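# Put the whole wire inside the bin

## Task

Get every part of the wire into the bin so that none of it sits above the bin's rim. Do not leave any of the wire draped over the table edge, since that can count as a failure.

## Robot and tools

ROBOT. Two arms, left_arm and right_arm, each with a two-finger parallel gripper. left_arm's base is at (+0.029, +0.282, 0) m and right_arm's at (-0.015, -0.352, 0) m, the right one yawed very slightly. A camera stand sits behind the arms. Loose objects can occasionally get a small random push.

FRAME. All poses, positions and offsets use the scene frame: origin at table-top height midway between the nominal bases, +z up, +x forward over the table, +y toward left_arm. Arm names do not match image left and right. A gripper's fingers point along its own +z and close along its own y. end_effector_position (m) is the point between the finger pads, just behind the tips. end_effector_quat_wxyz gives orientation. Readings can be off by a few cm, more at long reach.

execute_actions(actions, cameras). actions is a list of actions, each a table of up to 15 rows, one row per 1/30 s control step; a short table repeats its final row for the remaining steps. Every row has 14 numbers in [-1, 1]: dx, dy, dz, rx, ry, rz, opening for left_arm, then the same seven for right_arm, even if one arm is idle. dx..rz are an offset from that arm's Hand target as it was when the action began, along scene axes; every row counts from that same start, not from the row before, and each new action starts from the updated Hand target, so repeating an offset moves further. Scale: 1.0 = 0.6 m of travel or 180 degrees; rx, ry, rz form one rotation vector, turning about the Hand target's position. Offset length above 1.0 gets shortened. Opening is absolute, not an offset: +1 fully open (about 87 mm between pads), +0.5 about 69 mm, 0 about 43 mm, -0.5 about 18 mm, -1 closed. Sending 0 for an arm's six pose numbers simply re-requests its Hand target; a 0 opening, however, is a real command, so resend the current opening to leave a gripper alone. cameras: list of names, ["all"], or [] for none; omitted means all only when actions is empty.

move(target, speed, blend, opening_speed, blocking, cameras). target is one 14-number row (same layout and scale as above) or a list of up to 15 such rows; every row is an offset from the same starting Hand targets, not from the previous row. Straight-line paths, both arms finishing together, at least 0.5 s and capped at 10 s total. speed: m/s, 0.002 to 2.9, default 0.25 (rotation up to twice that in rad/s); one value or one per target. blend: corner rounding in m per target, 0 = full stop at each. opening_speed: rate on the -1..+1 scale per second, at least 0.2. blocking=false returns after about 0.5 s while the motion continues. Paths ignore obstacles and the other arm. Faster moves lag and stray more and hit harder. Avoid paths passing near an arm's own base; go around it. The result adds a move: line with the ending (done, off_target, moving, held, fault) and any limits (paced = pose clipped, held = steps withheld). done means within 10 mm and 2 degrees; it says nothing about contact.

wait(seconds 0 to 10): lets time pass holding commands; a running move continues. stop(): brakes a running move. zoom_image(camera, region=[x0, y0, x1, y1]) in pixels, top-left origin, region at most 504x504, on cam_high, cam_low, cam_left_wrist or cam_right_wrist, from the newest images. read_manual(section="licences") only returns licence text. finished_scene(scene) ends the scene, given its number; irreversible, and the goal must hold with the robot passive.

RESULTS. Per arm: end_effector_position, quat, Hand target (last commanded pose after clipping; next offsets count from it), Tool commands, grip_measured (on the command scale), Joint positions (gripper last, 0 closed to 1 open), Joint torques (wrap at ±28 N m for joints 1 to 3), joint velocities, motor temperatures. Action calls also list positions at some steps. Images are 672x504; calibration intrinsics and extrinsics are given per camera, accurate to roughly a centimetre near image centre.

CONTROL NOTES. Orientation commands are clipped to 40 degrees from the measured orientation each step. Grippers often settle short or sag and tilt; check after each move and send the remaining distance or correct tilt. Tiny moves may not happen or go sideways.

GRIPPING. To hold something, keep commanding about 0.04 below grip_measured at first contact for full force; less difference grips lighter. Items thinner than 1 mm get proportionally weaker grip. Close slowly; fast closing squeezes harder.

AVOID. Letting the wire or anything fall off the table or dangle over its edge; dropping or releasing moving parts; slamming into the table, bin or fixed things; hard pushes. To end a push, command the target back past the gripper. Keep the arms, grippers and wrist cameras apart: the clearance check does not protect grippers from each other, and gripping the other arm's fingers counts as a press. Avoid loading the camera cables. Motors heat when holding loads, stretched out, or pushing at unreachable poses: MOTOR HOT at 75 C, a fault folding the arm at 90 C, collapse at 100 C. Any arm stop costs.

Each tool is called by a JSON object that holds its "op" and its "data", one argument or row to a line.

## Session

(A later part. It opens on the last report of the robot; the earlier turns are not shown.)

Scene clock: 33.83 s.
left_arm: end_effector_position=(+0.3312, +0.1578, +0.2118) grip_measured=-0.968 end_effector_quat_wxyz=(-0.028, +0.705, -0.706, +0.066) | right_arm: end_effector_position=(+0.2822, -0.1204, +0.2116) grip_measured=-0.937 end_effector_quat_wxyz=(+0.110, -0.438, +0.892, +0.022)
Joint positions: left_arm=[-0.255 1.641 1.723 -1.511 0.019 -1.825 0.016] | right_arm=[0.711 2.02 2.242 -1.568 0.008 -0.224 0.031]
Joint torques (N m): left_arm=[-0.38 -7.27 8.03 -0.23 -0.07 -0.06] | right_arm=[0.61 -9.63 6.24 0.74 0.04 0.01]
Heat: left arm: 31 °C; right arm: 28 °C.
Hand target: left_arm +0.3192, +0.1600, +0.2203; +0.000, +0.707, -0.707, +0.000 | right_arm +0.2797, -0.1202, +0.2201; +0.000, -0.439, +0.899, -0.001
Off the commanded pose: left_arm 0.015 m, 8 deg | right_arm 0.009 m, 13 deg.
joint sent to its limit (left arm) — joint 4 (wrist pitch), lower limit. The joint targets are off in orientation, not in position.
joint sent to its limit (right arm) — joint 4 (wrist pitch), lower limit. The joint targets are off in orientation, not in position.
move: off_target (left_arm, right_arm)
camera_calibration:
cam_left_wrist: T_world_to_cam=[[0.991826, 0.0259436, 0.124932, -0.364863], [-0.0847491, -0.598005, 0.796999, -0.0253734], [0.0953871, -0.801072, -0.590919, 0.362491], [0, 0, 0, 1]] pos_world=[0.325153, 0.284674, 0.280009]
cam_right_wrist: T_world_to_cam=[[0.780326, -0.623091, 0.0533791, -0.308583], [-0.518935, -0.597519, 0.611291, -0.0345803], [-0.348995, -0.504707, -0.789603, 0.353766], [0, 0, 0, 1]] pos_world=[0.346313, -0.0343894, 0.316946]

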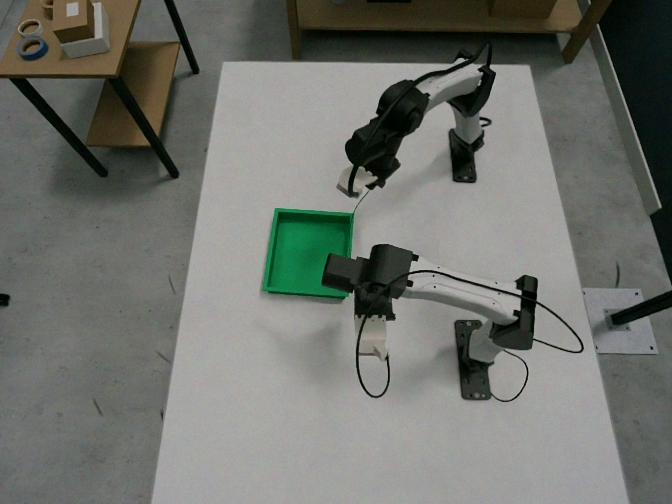

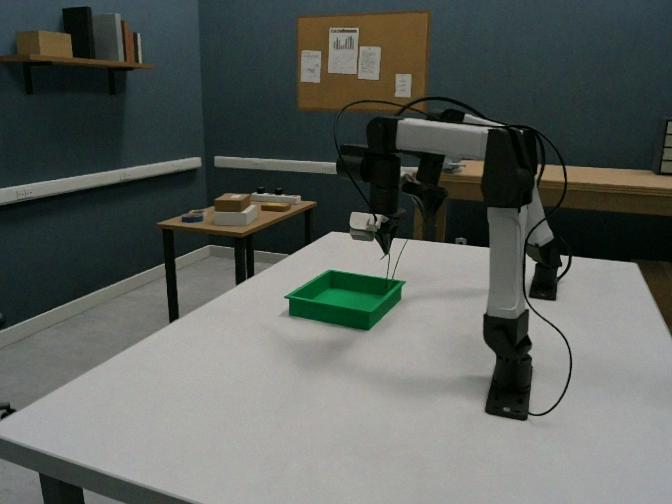

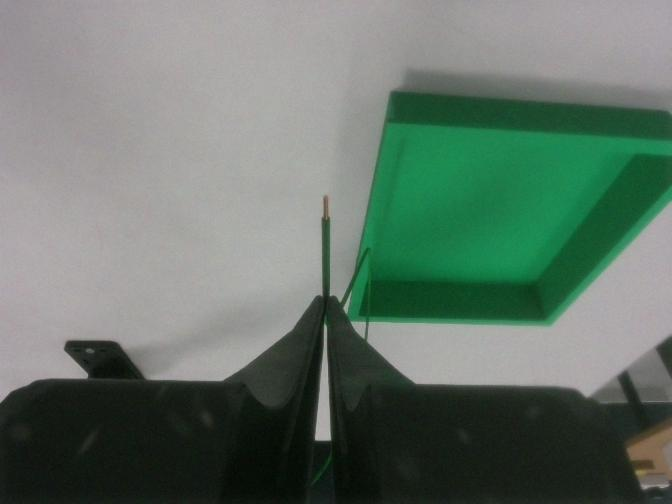

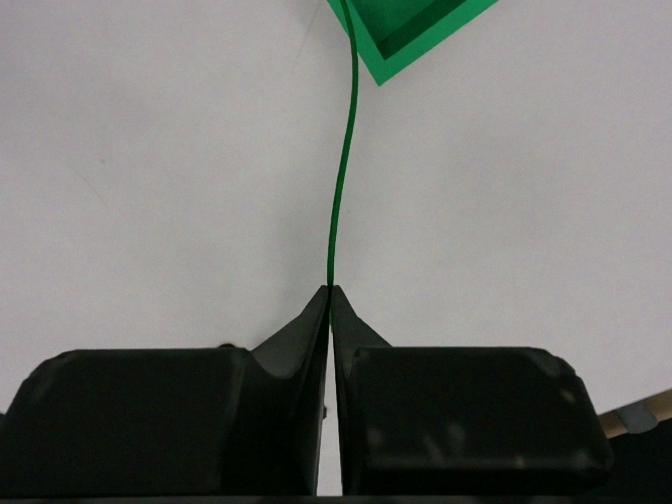

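{"op": "move", "data": {
  "target": [
    [0.033,0,0.133,0,-0.15,0,-1,0.033,0,0.133,0,-0.15,0,-1],
    [0.25,-0.117,0.1,0,-0.25,0,-1,0.267,0.083,0.1,0,-0.25,0,-1]
  ],
  "cameras": ["all"],
  "speed": 0.25,
  "blend": 0.03
}}

{"op": "zoom_image", "data": {
  "camera": "cam_low",
  "region": [260, 160, 520, 355]
}}

Scene clock: 38.50 s.
left_arm: end_effector_position=(+0.4656, +0.0909, +0.2814) grip_measured=-0.968 end_effector_quat_wxyz=(-0.261, +0.655, -0.655, +0.271) | right_arm: end_effector_position=(+0.4339, -0.0731, +0.2821) grip_measured=-0.937 end_effector_quat_wxyz=(+0.394, -0.409, +0.808, -0.157)
Joint positions: left_arm=[-0.437 1.728 1.844 -0.961 -0.286 -1.898 0.016] | right_arm=[0.758 2.352 2.842 -1.298 0.482 -0.396 0.031]
Joint torques (N m): left_arm=[-0.55 -7.38 5.94 1.44 -0.4 0.15] | right_arm=[0.14 -9.07 6.31 1.73 0.33 -0.1]
Motor temperatures (°C): left_arm=[19 32 28 23 20 18 20] | right_arm=[21 28 28 22 20 20 20]
Heat: left arm: 32 °C; right arm: 28 °C.
Hand target: left_arm +0.4693, +0.0898, +0.2804; -0.270, +0.653, -0.653, +0.270 | right_arm +0.4400, -0.0706, +0.2801; +0.344, -0.405, +0.830, -0.168
Off the commanded pose: left_arm 0.004 m, 1 deg | right_arm 0.007 m, 6 deg.
elbow stopped short (right arm): the move would have taken joint 3 (elbow) straighter than the controller allows.
move: off_target (right_arm)
camera_calibration:
cam_left_wrist: T_world_to_cam=[[0.72132, 0.0299408, 0.691954, -0.539192], [-0.523948, -0.629802, 0.573435, 0.160803], [0.452963, -0.776178, -0.438602, 0.125692], [0, 0, 0, 1]] pos_world=[0.416249, 0.214977, 0.336014]
cam_right_wrist: T_world_to_cam=[[0.535141, -0.624011, 0.569416, -0.440447], [-0.81784, -0.551517, 0.164216, 0.288488], [0.21157, -0.55357, -0.80548, 0.243927], [0, 0, 0, 1]] pos_world=[0.42003, 0.0192923, 0.399902]

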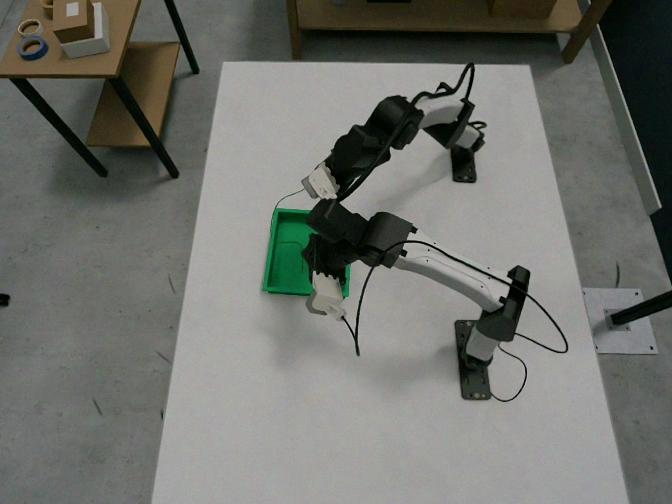

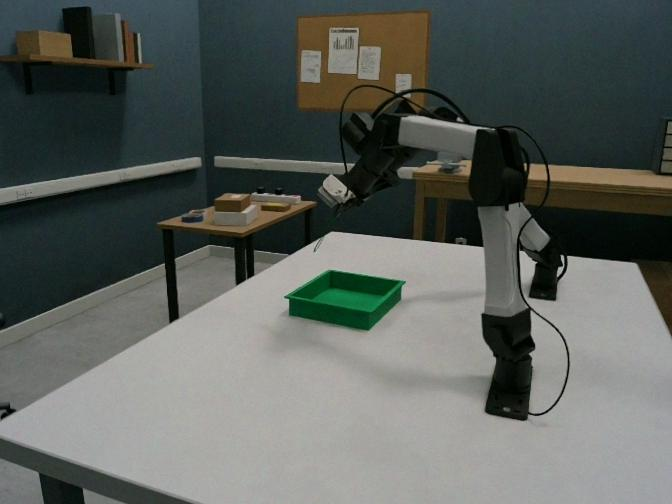

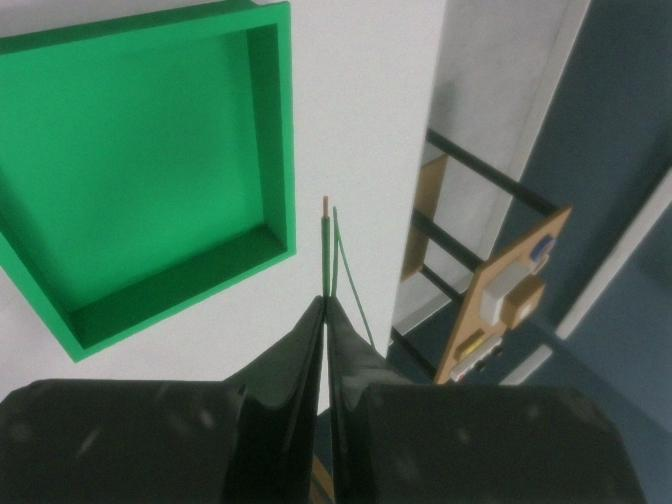

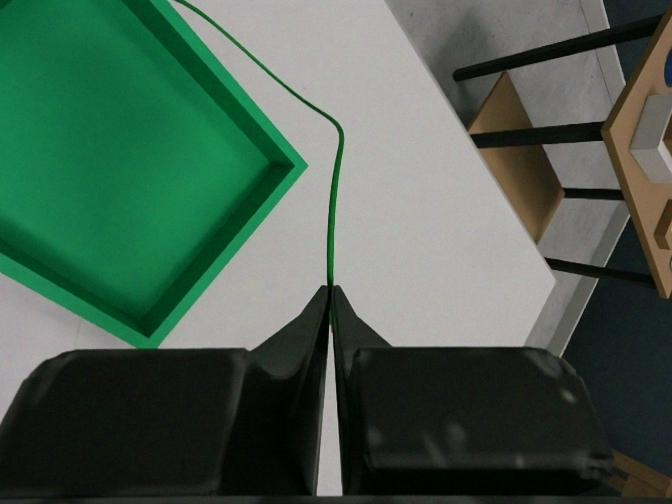

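Scaled by 1.938 from the camera's 672x504 image, which has a finer 960x720 frame.

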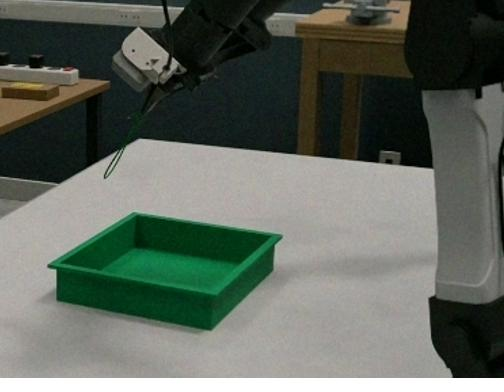

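{"op": "move", "data": {
  "target": [-0.1,0,-0.07,0,0.06,0,-1,-0.1,0,-0.07,0,0.06,0,-1],
  "cameras": ["all"],
  "speed": 0.2
}}

{"op": "zoom_image", "data": {
  "camera": "cam_low",
  "region": [260, 160, 520, 355]
}}

{"op": "zoom_image", "data": {
  "camera": "cam_high",
  "region": [220, 140, 440, 320]
}}

Scene clock: 40.47 s.
left_arm: end_effector_position=(+0.4584, +0.0892, +0.2612) grip_measured=-0.968 end_effector_quat_wxyz=(-0.249, +0.660, -0.663, +0.250) | right_arm: end_effector_position=(+0.4123, -0.0743, +0.2683) grip_measured=-0.937 end_effector_quat_wxyz=(+0.357, -0.407, +0.828, -0.148)
Joint positions: left_arm=[-0.447 1.728 1.797 -0.969 -0.287 -1.912 0.016] | right_arm=[0.778 2.352 2.842 -1.396 0.473 -0.323 0.031]
Joint torques (N m): left_arm=[0.02 -7.95 6.52 1.22 -0.17 0.13] | right_arm=[0.59 -8.85 6.15 1.25 0.13 0.02]
Heat: left arm: 32 °C; right arm: 29 °C.
Hand target: left_arm +0.4593, +0.0890, +0.2628; -0.250, +0.659, -0.663, +0.252 (not the last commanded pose) | right_arm +0.4096, -0.0708, +0.2588; +0.332, -0.415, +0.834, -0.147 (not the last commanded pose)
Off the commanded pose: left_arm 0.054 m, 7 deg | right_arm 0.044 m, 12 deg.
elbow stopped short (right arm): the move would have taken joint 3 (elbow) straighter than the controller allows.
move: held (left_arm; a check stopped the path), off_target (right_arm; braked when a check withheld steps of left_arm); limits=held
pose unreachable (left arm): on one or more control steps of this call, first in action 0 (counted from 0), this arm could not follow its commanded pose, so it was not sent that pose on those steps. It may still have moved: this result reports where it is.
cause: moving toward the commanded pose would bring a part of the arm too close to another arm (this arm's wrist (the part past joint 4) and the right arm's wrist camera, 17 mm apart when this arm was first held).
camera_calibration:
cam_left_wrist: T_world_to_cam=[[0.754545, 0.0203591, 0.655933, -0.524911], [-0.495251, -0.638124, 0.589512, 0.150948], [0.430568, -0.769665, -0.47141, 0.136885], [0, 0, 0, 1]] pos_world=[0.411888, 0.212366, 0.31985]
cam_right_wrist: T_world_to_cam=[[0.564654, -0.633144, 0.529429, -0.423905], [-0.814645, -0.530438, 0.234497, 0.253816], [0.132359, -0.563706, -0.815302, 0.27122], [0, 0, 0, 1]] pos_world=[0.410231, 0.0191295, 0.386035]

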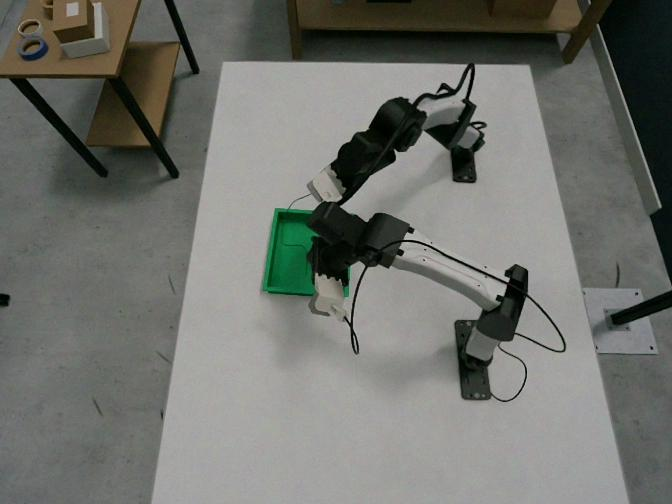

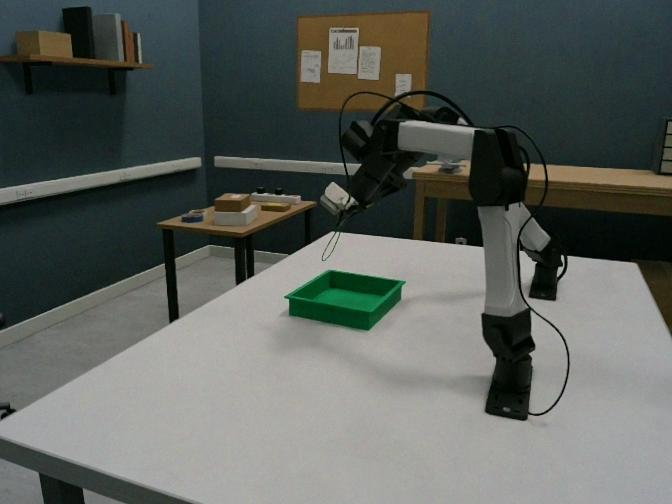

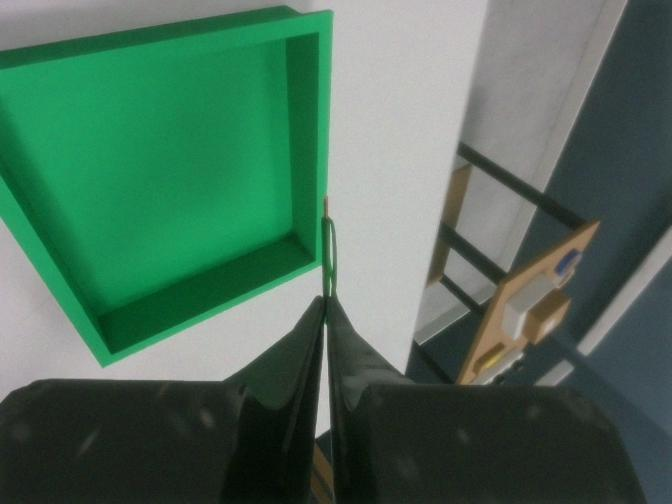

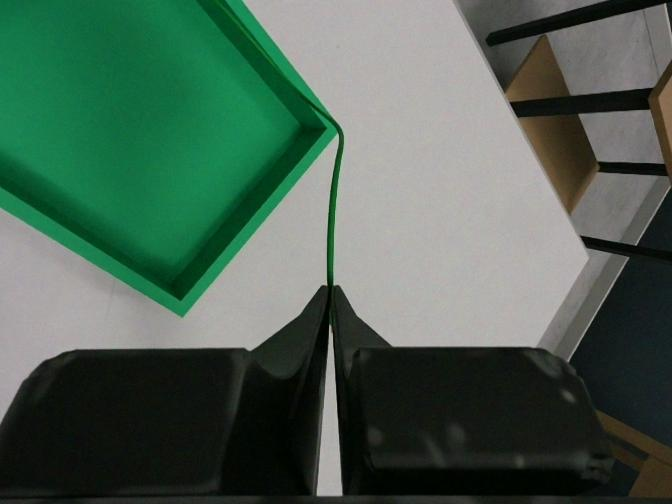

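Scaled by 1.938 from the camera's 672x504 image, which has a finer 960x720 frame.

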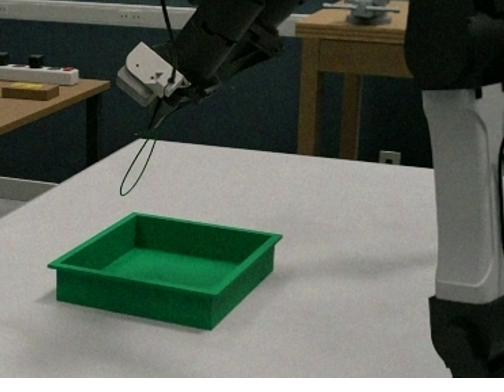

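Scaled by 2.291 from the camera's 672x504 image, which has a finer 960x720 frame.

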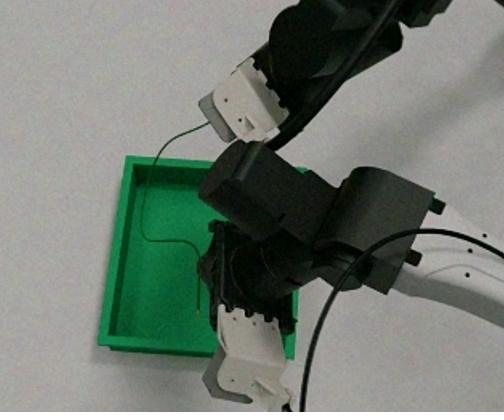

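{"op": "move", "data": {
  "target": [0,0,0,0,0,0,-1,-0.02,-0.05,0,0,0,-0.12,-1],
  "speed": 0.2
}}

{"op": "move", "data": {
  "target": [-0.07,0,-0.1,0,0.04,0,-1,-0.04,0,-0.1,0,0.04,0,-1],
  "cameras": ["all"],
  "speed": 0.15
}}

{"op": "zoom_image", "data": {
  "camera": "cam_low",
  "region": [260, 160, 520, 355]
}}

{"op": "zoom_image", "data": {
  "camera": "cam_high",
  "region": [220, 140, 440, 320]
}}

Scene clock: 43.47 s.
left_arm: end_effector_position=(+0.4584, +0.0892, +0.2612) grip_measured=-0.968 end_effector_quat_wxyz=(-0.249, +0.660, -0.663, +0.250) | right_arm: end_effector_position=(+0.3971, -0.1024, +0.2644) grip_measured=-0.937 end_effector_quat_wxyz=(+0.352, -0.261, +0.879, -0.186)
Joint positions: left_arm=[-0.447 1.728 1.797 -0.969 -0.287 -1.912 0.016] | right_arm=[0.786 2.352 2.842 -1.513 0.643 0.001 0.031]
Joint torques (N m): left_arm=[-0.02 -7.98 6.49 1.22 -0.17 0.11] | right_arm=[0.57 -8.75 6.05 1.17 0.44 0.07]
Heat: left arm: 33 °C; right arm: 29 °C.
Hand target: left_arm +0.4593, +0.0890, +0.2628; -0.250, +0.659, -0.663, +0.252 | right_arm +0.3976, -0.1007, +0.2588; +0.298, -0.251, +0.897, -0.206
Off the commanded pose: left_arm 0.002 m, 0 deg | right_arm 0.006 m, 7 deg.
elbow stopped short (right arm): the move would have taken joint 3 (elbow) straighter than the controller allows.
move: off_target (right_arm)

Scene clock: 44.83 s.
left_arm: end_effector_position=(+0.4207, +0.0917, +0.1861) grip_measured=-0.968 end_effector_quat_wxyz=(-0.205, +0.676, -0.683, +0.186) | right_arm: end_effector_position=(+0.3779, -0.1032, +0.2150) grip_measured=-0.937 end_effector_quat_wxyz=(+0.271, -0.256, +0.909, -0.185)
Joint positions: left_arm=[-0.472 1.679 1.537 -0.93 -0.265 -1.965 0.016] | right_arm=[0.786 2.364 2.713 -1.57 0.582 0.111 0.031]
Joint torques (N m): left_arm=[-0.54 -11.64 5.59 1.1 -0.11 0.03] | right_arm=[0.57 -9.32 3.22 0.93 0.19 0.06]
Heat: left arm: 33 °C; right arm: 30 °C.
Hand target: left_arm +0.4173, +0.0890, +0.2029; -0.208, +0.674, -0.677, +0.210 | right_arm +0.3736, -0.1008, +0.1987; +0.241, -0.264, +0.914, -0.190
Off the commanded pose: left_arm 0.017 m, 3 deg | right_arm 0.017 m, 4 deg.
joint sent to its limit (right arm) — joint 4 (wrist pitch), lower limit. The joint targets still meet the commanded pose.
move: off_target (left_arm, right_arm)
camera_calibration:
cam_left_wrist: T_world_to_cam=[[0.849861, 0.00815989, 0.526943, -0.462314], [-0.392195, -0.658091, 0.642728, 0.126671], [0.352021, -0.752895, -0.556086, 0.166982], [0, 0, 0, 1]] pos_world=[0.383801, 0.212853, 0.255054]
cam_right_wrist: T_world_to_cam=[[0.357845, -0.807164, 0.469504, -0.321513], [-0.915559, -0.20444, 0.346346, 0.270653], [-0.183573, -0.553797, -0.812164, 0.335773], [0, 0, 0, 1]] pos_world=[0.424489, -0.0182317, 0.329915]

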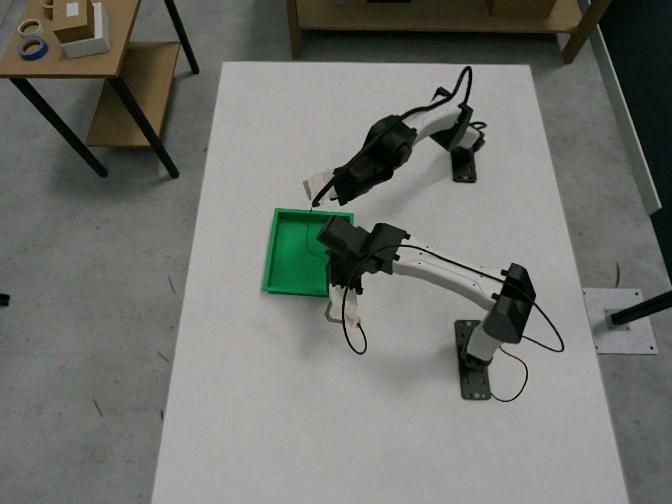

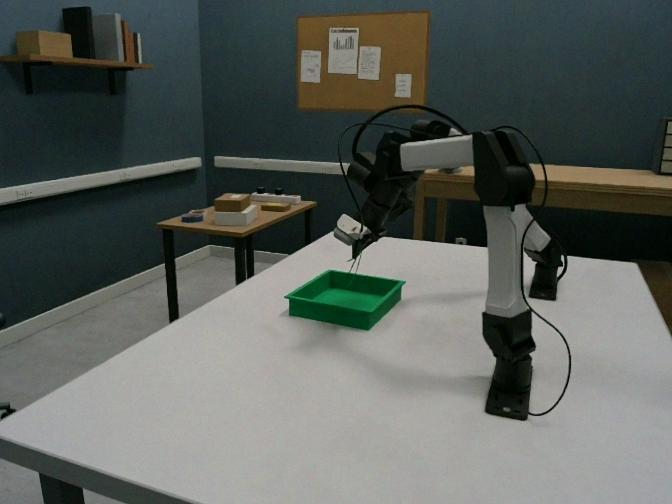

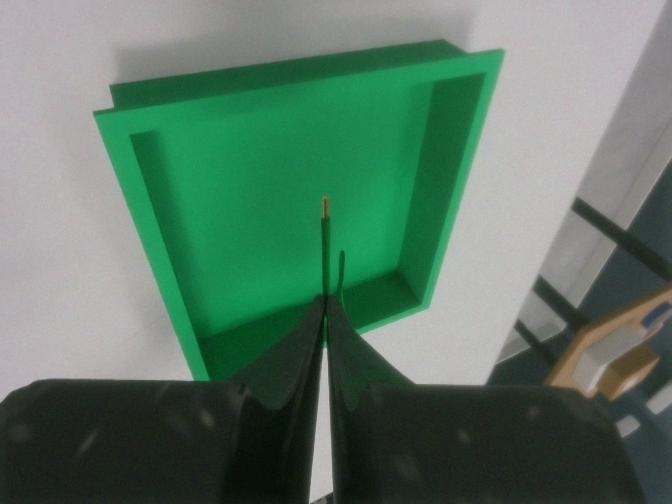

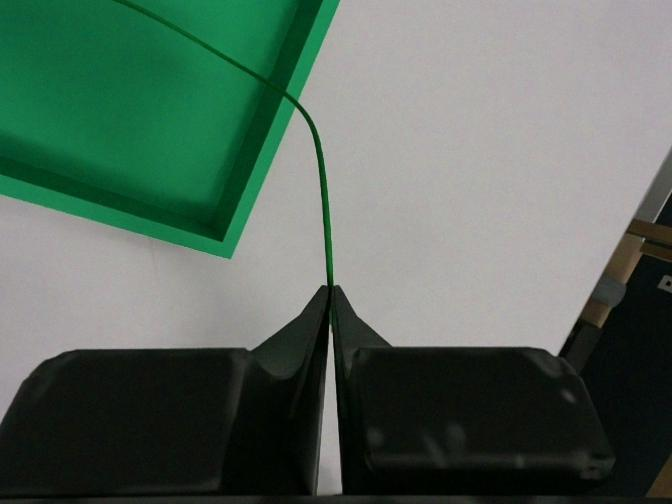

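Scaled by 1.938 from the camera's 672x504 image, which has a finer 960x720 frame.

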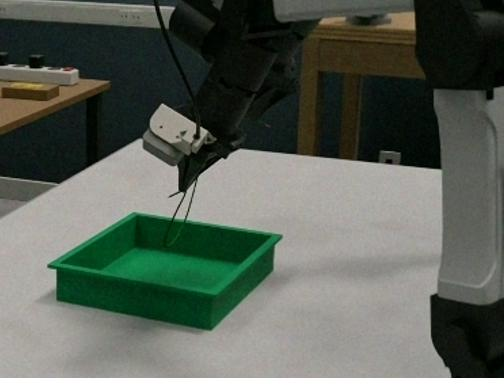

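Scaled by 2.291 from the camera's 672x504 image, which has a finer 960x720 frame.

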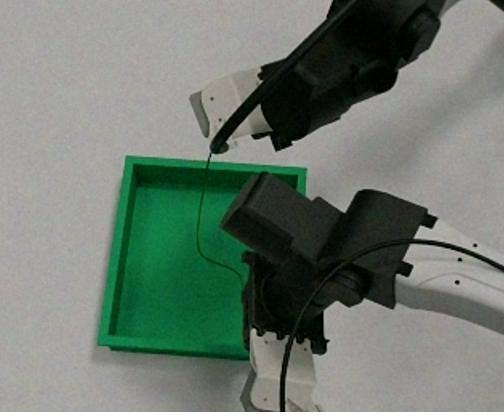

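{"op": "move", "data": {
  "target": [0.005,-0.006,-0.15,0,-0.03,0,-1,0.02,0.02,-0.13,0,-0.03,0,-1],
  "cameras": ["all"],
  "speed": 0.12
}}

{"op": "zoom_image", "data": {
  "camera": "cam_low",
  "region": [260, 160, 520, 355]
}}

{"op": "zoom_image", "data": {
  "camera": "cam_high",
  "region": [220, 140, 440, 320]
}}

Scene clock: 47.07 s.
left_arm: end_effector_position=(+0.4067, +0.0924, +0.1250) grip_measured=-0.968 end_effector_quat_wxyz=(-0.200, +0.673, -0.690, +0.177) | right_arm: end_effector_position=(+0.3834, -0.0911, +0.1278) grip_measured=-0.937 end_effector_quat_wxyz=(+0.257, -0.261, +0.908, -0.202)
Joint positions: left_arm=[-0.486 1.652 1.277 -0.719 -0.265 -1.966 0.016] | right_arm=[0.802 2.276 2.184 -1.18 0.604 0.129 0.031]
Joint torques (N m): left_arm=[-0.01 -7.5 6.9 0.94 -0.2 0.1] | right_arm=[0.5 -14.74 3.82 1.11 0.47 -0.05]
Heat: left arm: 34 °C; right arm: 31 °C.
Hand target: left_arm +0.4084, +0.0916, +0.1287; -0.202, +0.672, -0.689, +0.181 (not the last commanded pose) | right_arm +0.3823, -0.0921, +0.1426; +0.274, -0.257, +0.905, -0.199 (not the last commanded pose)
Off the commanded pose: left_arm 0.019 m, 9 deg | right_arm 0.008 m, 3 deg.
move: held (left_arm; a check stopped the path), off_target (right_arm; braked when a check withheld steps of left_arm); limits=held
pose unreachable (left arm): on one or more control steps of this call, first in action 0 (counted from 0), this arm could not follow its commanded pose, so it was not sent that pose on those steps. It may still have moved: this result reports where it is.
cause: moving toward the commanded pose would bring a part of the arm too close to another arm (this arm's wrist (the part past joint 4) and the right arm's wrist (the part past joint 4), 9 mm apart when this arm was first held).
camera_calibration:
cam_left_wrist: T_world_to_cam=[[0.860219, -0.00777986, 0.509866, -0.418727], [-0.387725, -0.65941, 0.644087, 0.159118], [0.3312, -0.751743, -0.570253, 0.148547], [0, 0, 0, 1]] pos_world=[0.372692, 0.213335, 0.195719]
cam_right_wrist: T_world_to_cam=[[0.362886, -0.789078, 0.495651, -0.276479], [-0.910025, -0.185696, 0.370637, 0.304881], [-0.200421, -0.585554, -0.785467, 0.272791], [0, 0, 0, 1]] pos_world=[0.432452, -0.00181452, 0.238305]

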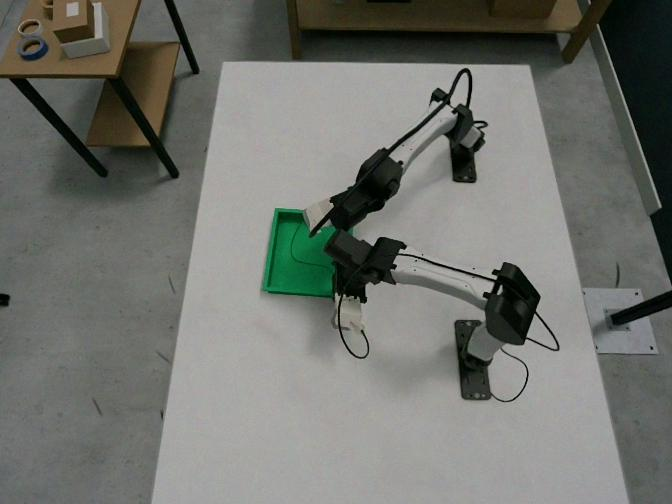

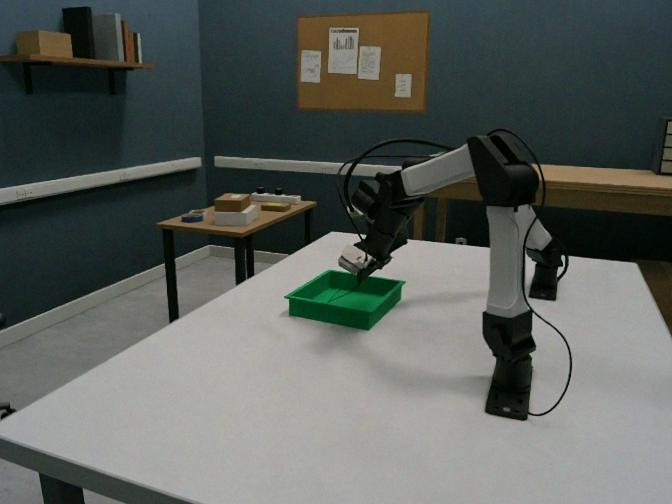

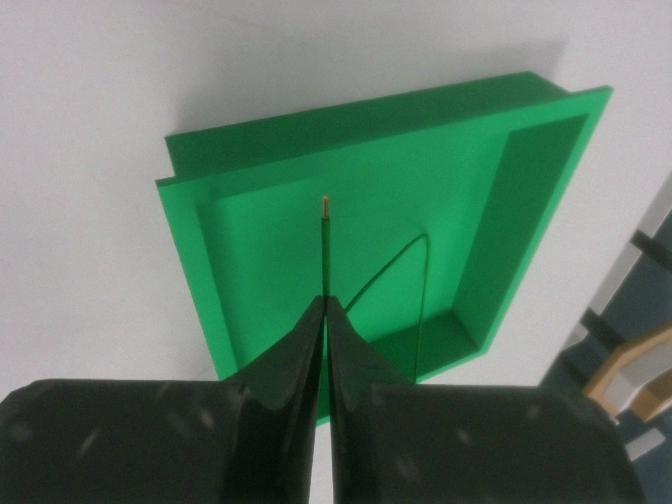

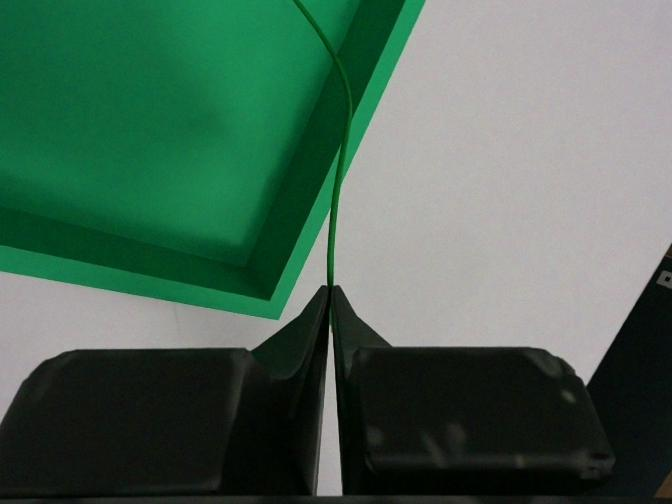

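Scaled by 1.938 from the camera's 672x504 image, which has a finer 960x720 frame.

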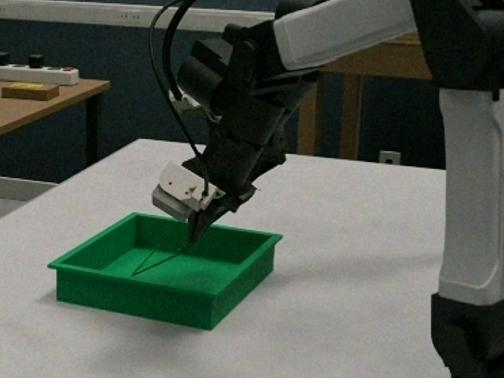

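Scaled by 2.291 from the camera's 672x504 image, which has a finer 960x720 frame.

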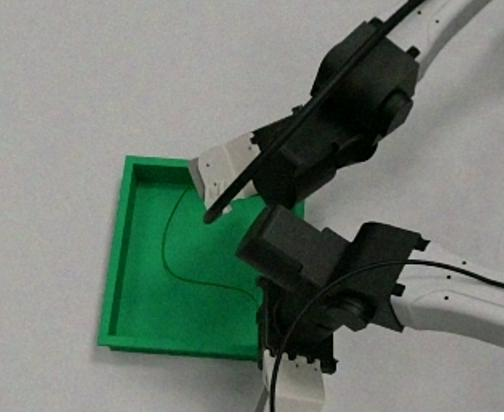

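{"op": "move", "data": {
  "target": [0,0,0,0,0,0,-1,0,0.005,0,0.13,0,0,-1],
  "speed": 0.2
}}

{"op": "move", "data": {
  "target": [0.01,-0.003,-0.1,0,-0.02,0,-1,0.01,0.01,-0.07,0,0,0,-1],
  "cameras": ["all"],
  "speed": 0.1
}}

{"op": "zoom_image", "data": {
  "camera": "cam_low",
  "region": [260, 160, 520, 355]
}}

{"op": "zoom_image", "data": {
  "camera": "cam_high",
  "region": [220, 140, 440, 320]
}}

Scene clock: 50.97 s.
left_arm: end_effector_position=(+0.4067, +0.0924, +0.1250) grip_measured=-0.968 end_effector_quat_wxyz=(-0.200, +0.673, -0.690, +0.177) | right_arm: end_effector_position=(+0.3847, -0.0894, +0.1320) grip_measured=-0.937 end_effector_quat_wxyz=(+0.310, -0.203, +0.929, -0.025)
Joint positions: left_arm=[-0.486 1.652 1.277 -0.719 -0.265 -1.966 0.016] | right_arm=[0.702 1.999 1.784 -0.797 0.313 0.16 0.031]
Joint torques (N m): left_arm=[0.02 -7.49 6.93 0.94 -0.18 0.1] | right_arm=[-0.09 -12.86 4.19 1.53 0.06 0.07]
Motor temperatures (°C): left_arm=[19 34 29 24 20 18 21] | right_arm=[21 33 28 22 20 20 21]
Heat: left arm: 34 °C; right arm: 33 °C.
Hand target: left_arm +0.4084, +0.0916, +0.1287; -0.202, +0.672, -0.689, +0.181 | right_arm +0.3822, -0.0891, +0.1426; +0.320, -0.197, +0.927, -0.011
Off the commanded pose: left_arm 0.004 m, 1 deg | right_arm 0.011 m, 2 deg.
move: off_target (right_arm)

Scene clock: 52.37 s.
left_arm: end_effector_position=(+0.4142, +0.0885, +0.0747) grip_measured=-0.968 end_effector_quat_wxyz=(-0.214, +0.669, -0.680, +0.209) | right_arm: end_effector_position=(+0.3908, -0.0844, +0.1078) grip_measured=-0.937 end_effector_quat_wxyz=(+0.326, -0.198, +0.924, -0.017)
Joint positions: left_arm=[-0.489 1.684 1.064 -0.401 -0.274 -1.966 0.016] | right_arm=[0.702 1.999 1.673 -0.648 0.313 0.162 0.031]
Joint torques (N m): left_arm=[-0.44 -6.28 5.3 1.16 -0.43 0.18] | right_arm=[0.12 -9.8 4.22 1.59 0.06 0.07]
Heat: left arm: 34 °C; right arm: 34 °C.
Hand target: left_arm +0.4144, +0.0898, +0.0687; -0.223, +0.666, -0.682, +0.202 | right_arm +0.3883, -0.0831, +0.1007; +0.320, -0.196, +0.927, -0.011
Off the commanded pose: left_arm 0.006 m, 1 deg | right_arm 0.008 m, 1 deg.
move: done
camera_calibration:
cam_left_wrist: T_world_to_cam=[[0.823404, 0.00772719, 0.567404, -0.390066], [-0.430894, -0.642115, 0.634049, 0.208899], [0.369238, -0.766569, -0.52539, 0.0967955], [0, 0, 0, 1]] pos_world=[0.375454, 0.211352, 0.139728]
cam_right_wrist: T_world_to_cam=[[0.348007, -0.924953, 0.152818, -0.232607], [-0.923888, -0.310702, 0.223373, 0.331078], [-0.159128, -0.218922, -0.962679, 0.296424], [0, 0, 0, 1]] pos_world=[0.433997, -0.0473901, 0.246954]

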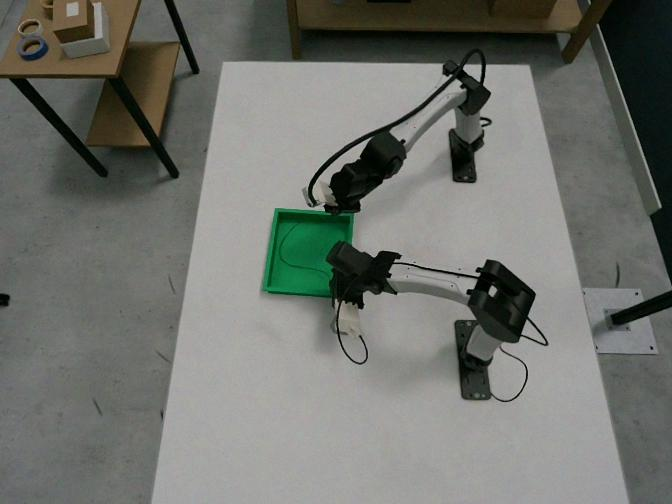

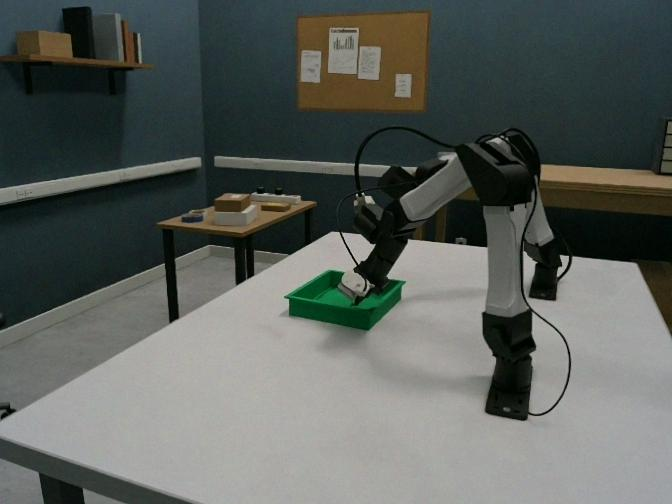

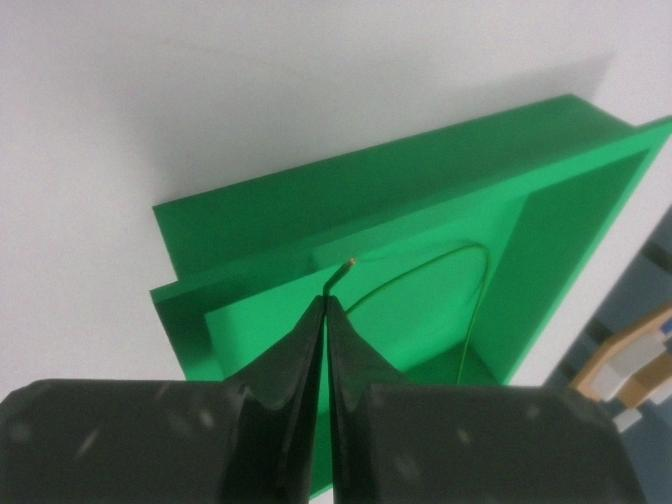

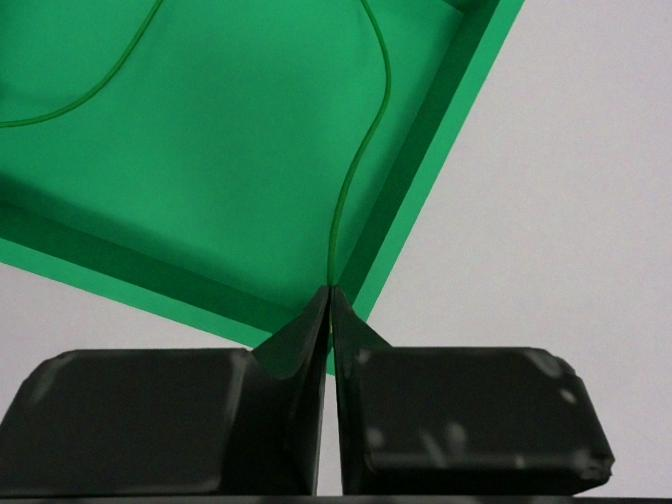

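Scaled by 1.938 from the camera's 672x504 image, which has a finer 960x720 frame.

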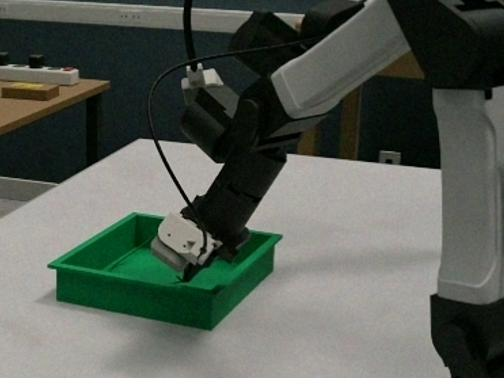

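Scaled by 2.291 from the camera's 672x504 image, which has a finer 960x720 frame.

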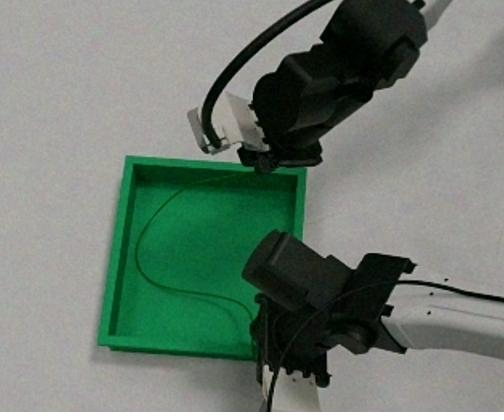

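{"op": "move", "data": {
  "target": [0,-0.025,-0.03,0,0,0,-1,0.022,0.038,-0.075,0,0,0,-1],
  "cameras": ["all"],
  "speed": 0.08
}}

{"op": "zoom_image", "data": {
  "camera": "cam_low",
  "region": [260, 160, 520, 355]
}}

{"op": "zoom_image", "data": {
  "camera": "cam_high",
  "region": [220, 140, 440, 320]
}}

Scene clock: 54.30 s.
left_arm: end_effector_position=(+0.4137, +0.0733, +0.0560) grip_measured=-0.968 end_effector_quat_wxyz=(-0.215, +0.665, -0.685, +0.207) | right_arm: end_effector_position=(+0.4028, -0.0634, +0.0677) grip_measured=-0.937 end_effector_quat_wxyz=(+0.327, -0.197, +0.924, -0.011)
Joint positions: left_arm=[-0.529 1.742 1.055 -0.344 -0.294 -1.989 0.016] | right_arm=[0.718 2.107 1.673 -0.539 0.313 0.18 0.031]
Joint torques (N m): left_arm=[-0.44 -6.6 5.31 1.14 -0.46 0.02] | right_arm=[0.59 -8.99 5.01 1.58 0.18 0.08]
Heat: left arm: 33 °C; right arm: 34 °C.
Hand target: left_arm +0.4145, +0.0749, +0.0506; -0.223, +0.666, -0.682, +0.202 | right_arm +0.4015, -0.0604, +0.0556; +0.320, -0.196, +0.927, -0.011
Off the commanded pose: left_arm 0.006 m, 1 deg | right_arm 0.012 m, 1 deg.
move: off_target (right_arm)
camera_calibration:
cam_left_wrist: T_world_to_cam=[[0.824462, -0.00551582, 0.56589, -0.378268], [-0.436915, -0.641738, 0.6303, 0.213497], [0.359677, -0.766904, -0.531499, 0.0798199], [0, 0, 0, 1]] pos_world=[0.376438, 0.196137, 0.121915]
cam_right_wrist: T_world_to_cam=[[0.349888, -0.926013, 0.141697, -0.211177], [-0.923092, -0.315031, 0.220584, 0.357233], [-0.159624, -0.207979, -0.965021, 0.265322], [0, 0, 0, 1]] pos_world=[0.445999, -0.0278314, 0.207165]

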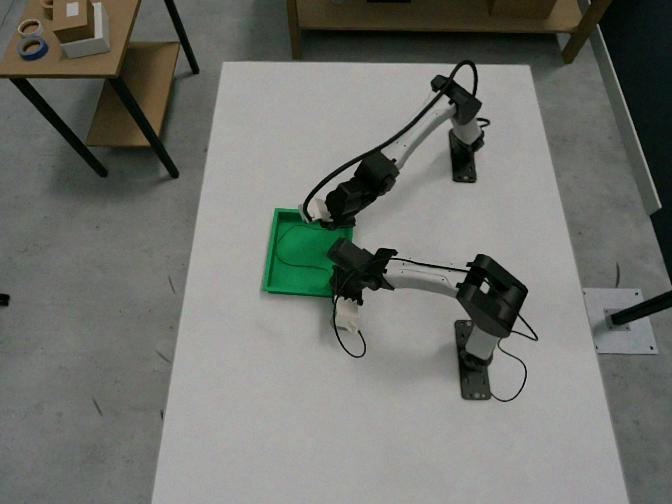

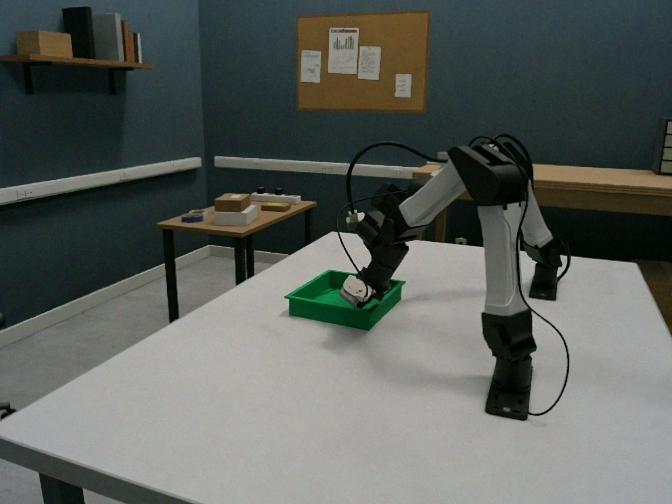

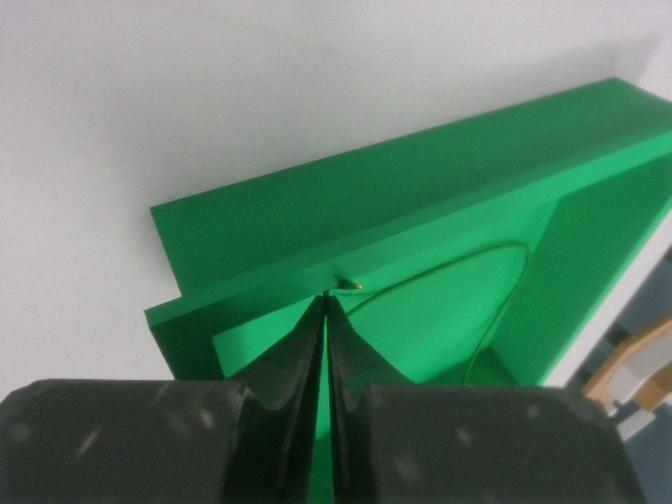

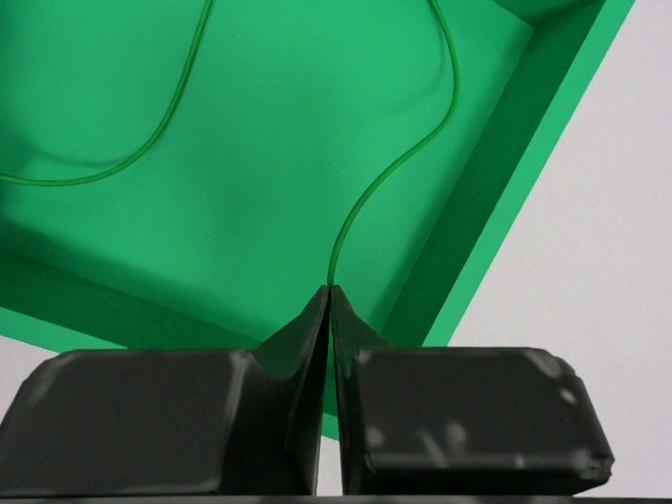

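Scaled by 1.938 from the camera's 672x504 image, which has a finer 960x720 frame.

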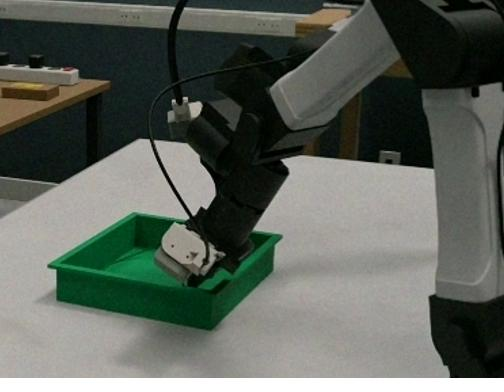

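Scaled by 2.291 from the camera's 672x504 image, which has a finer 960x720 frame.

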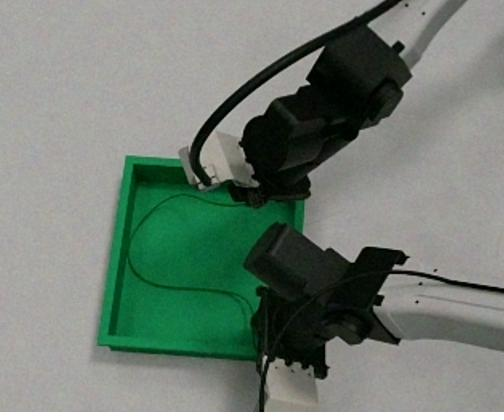

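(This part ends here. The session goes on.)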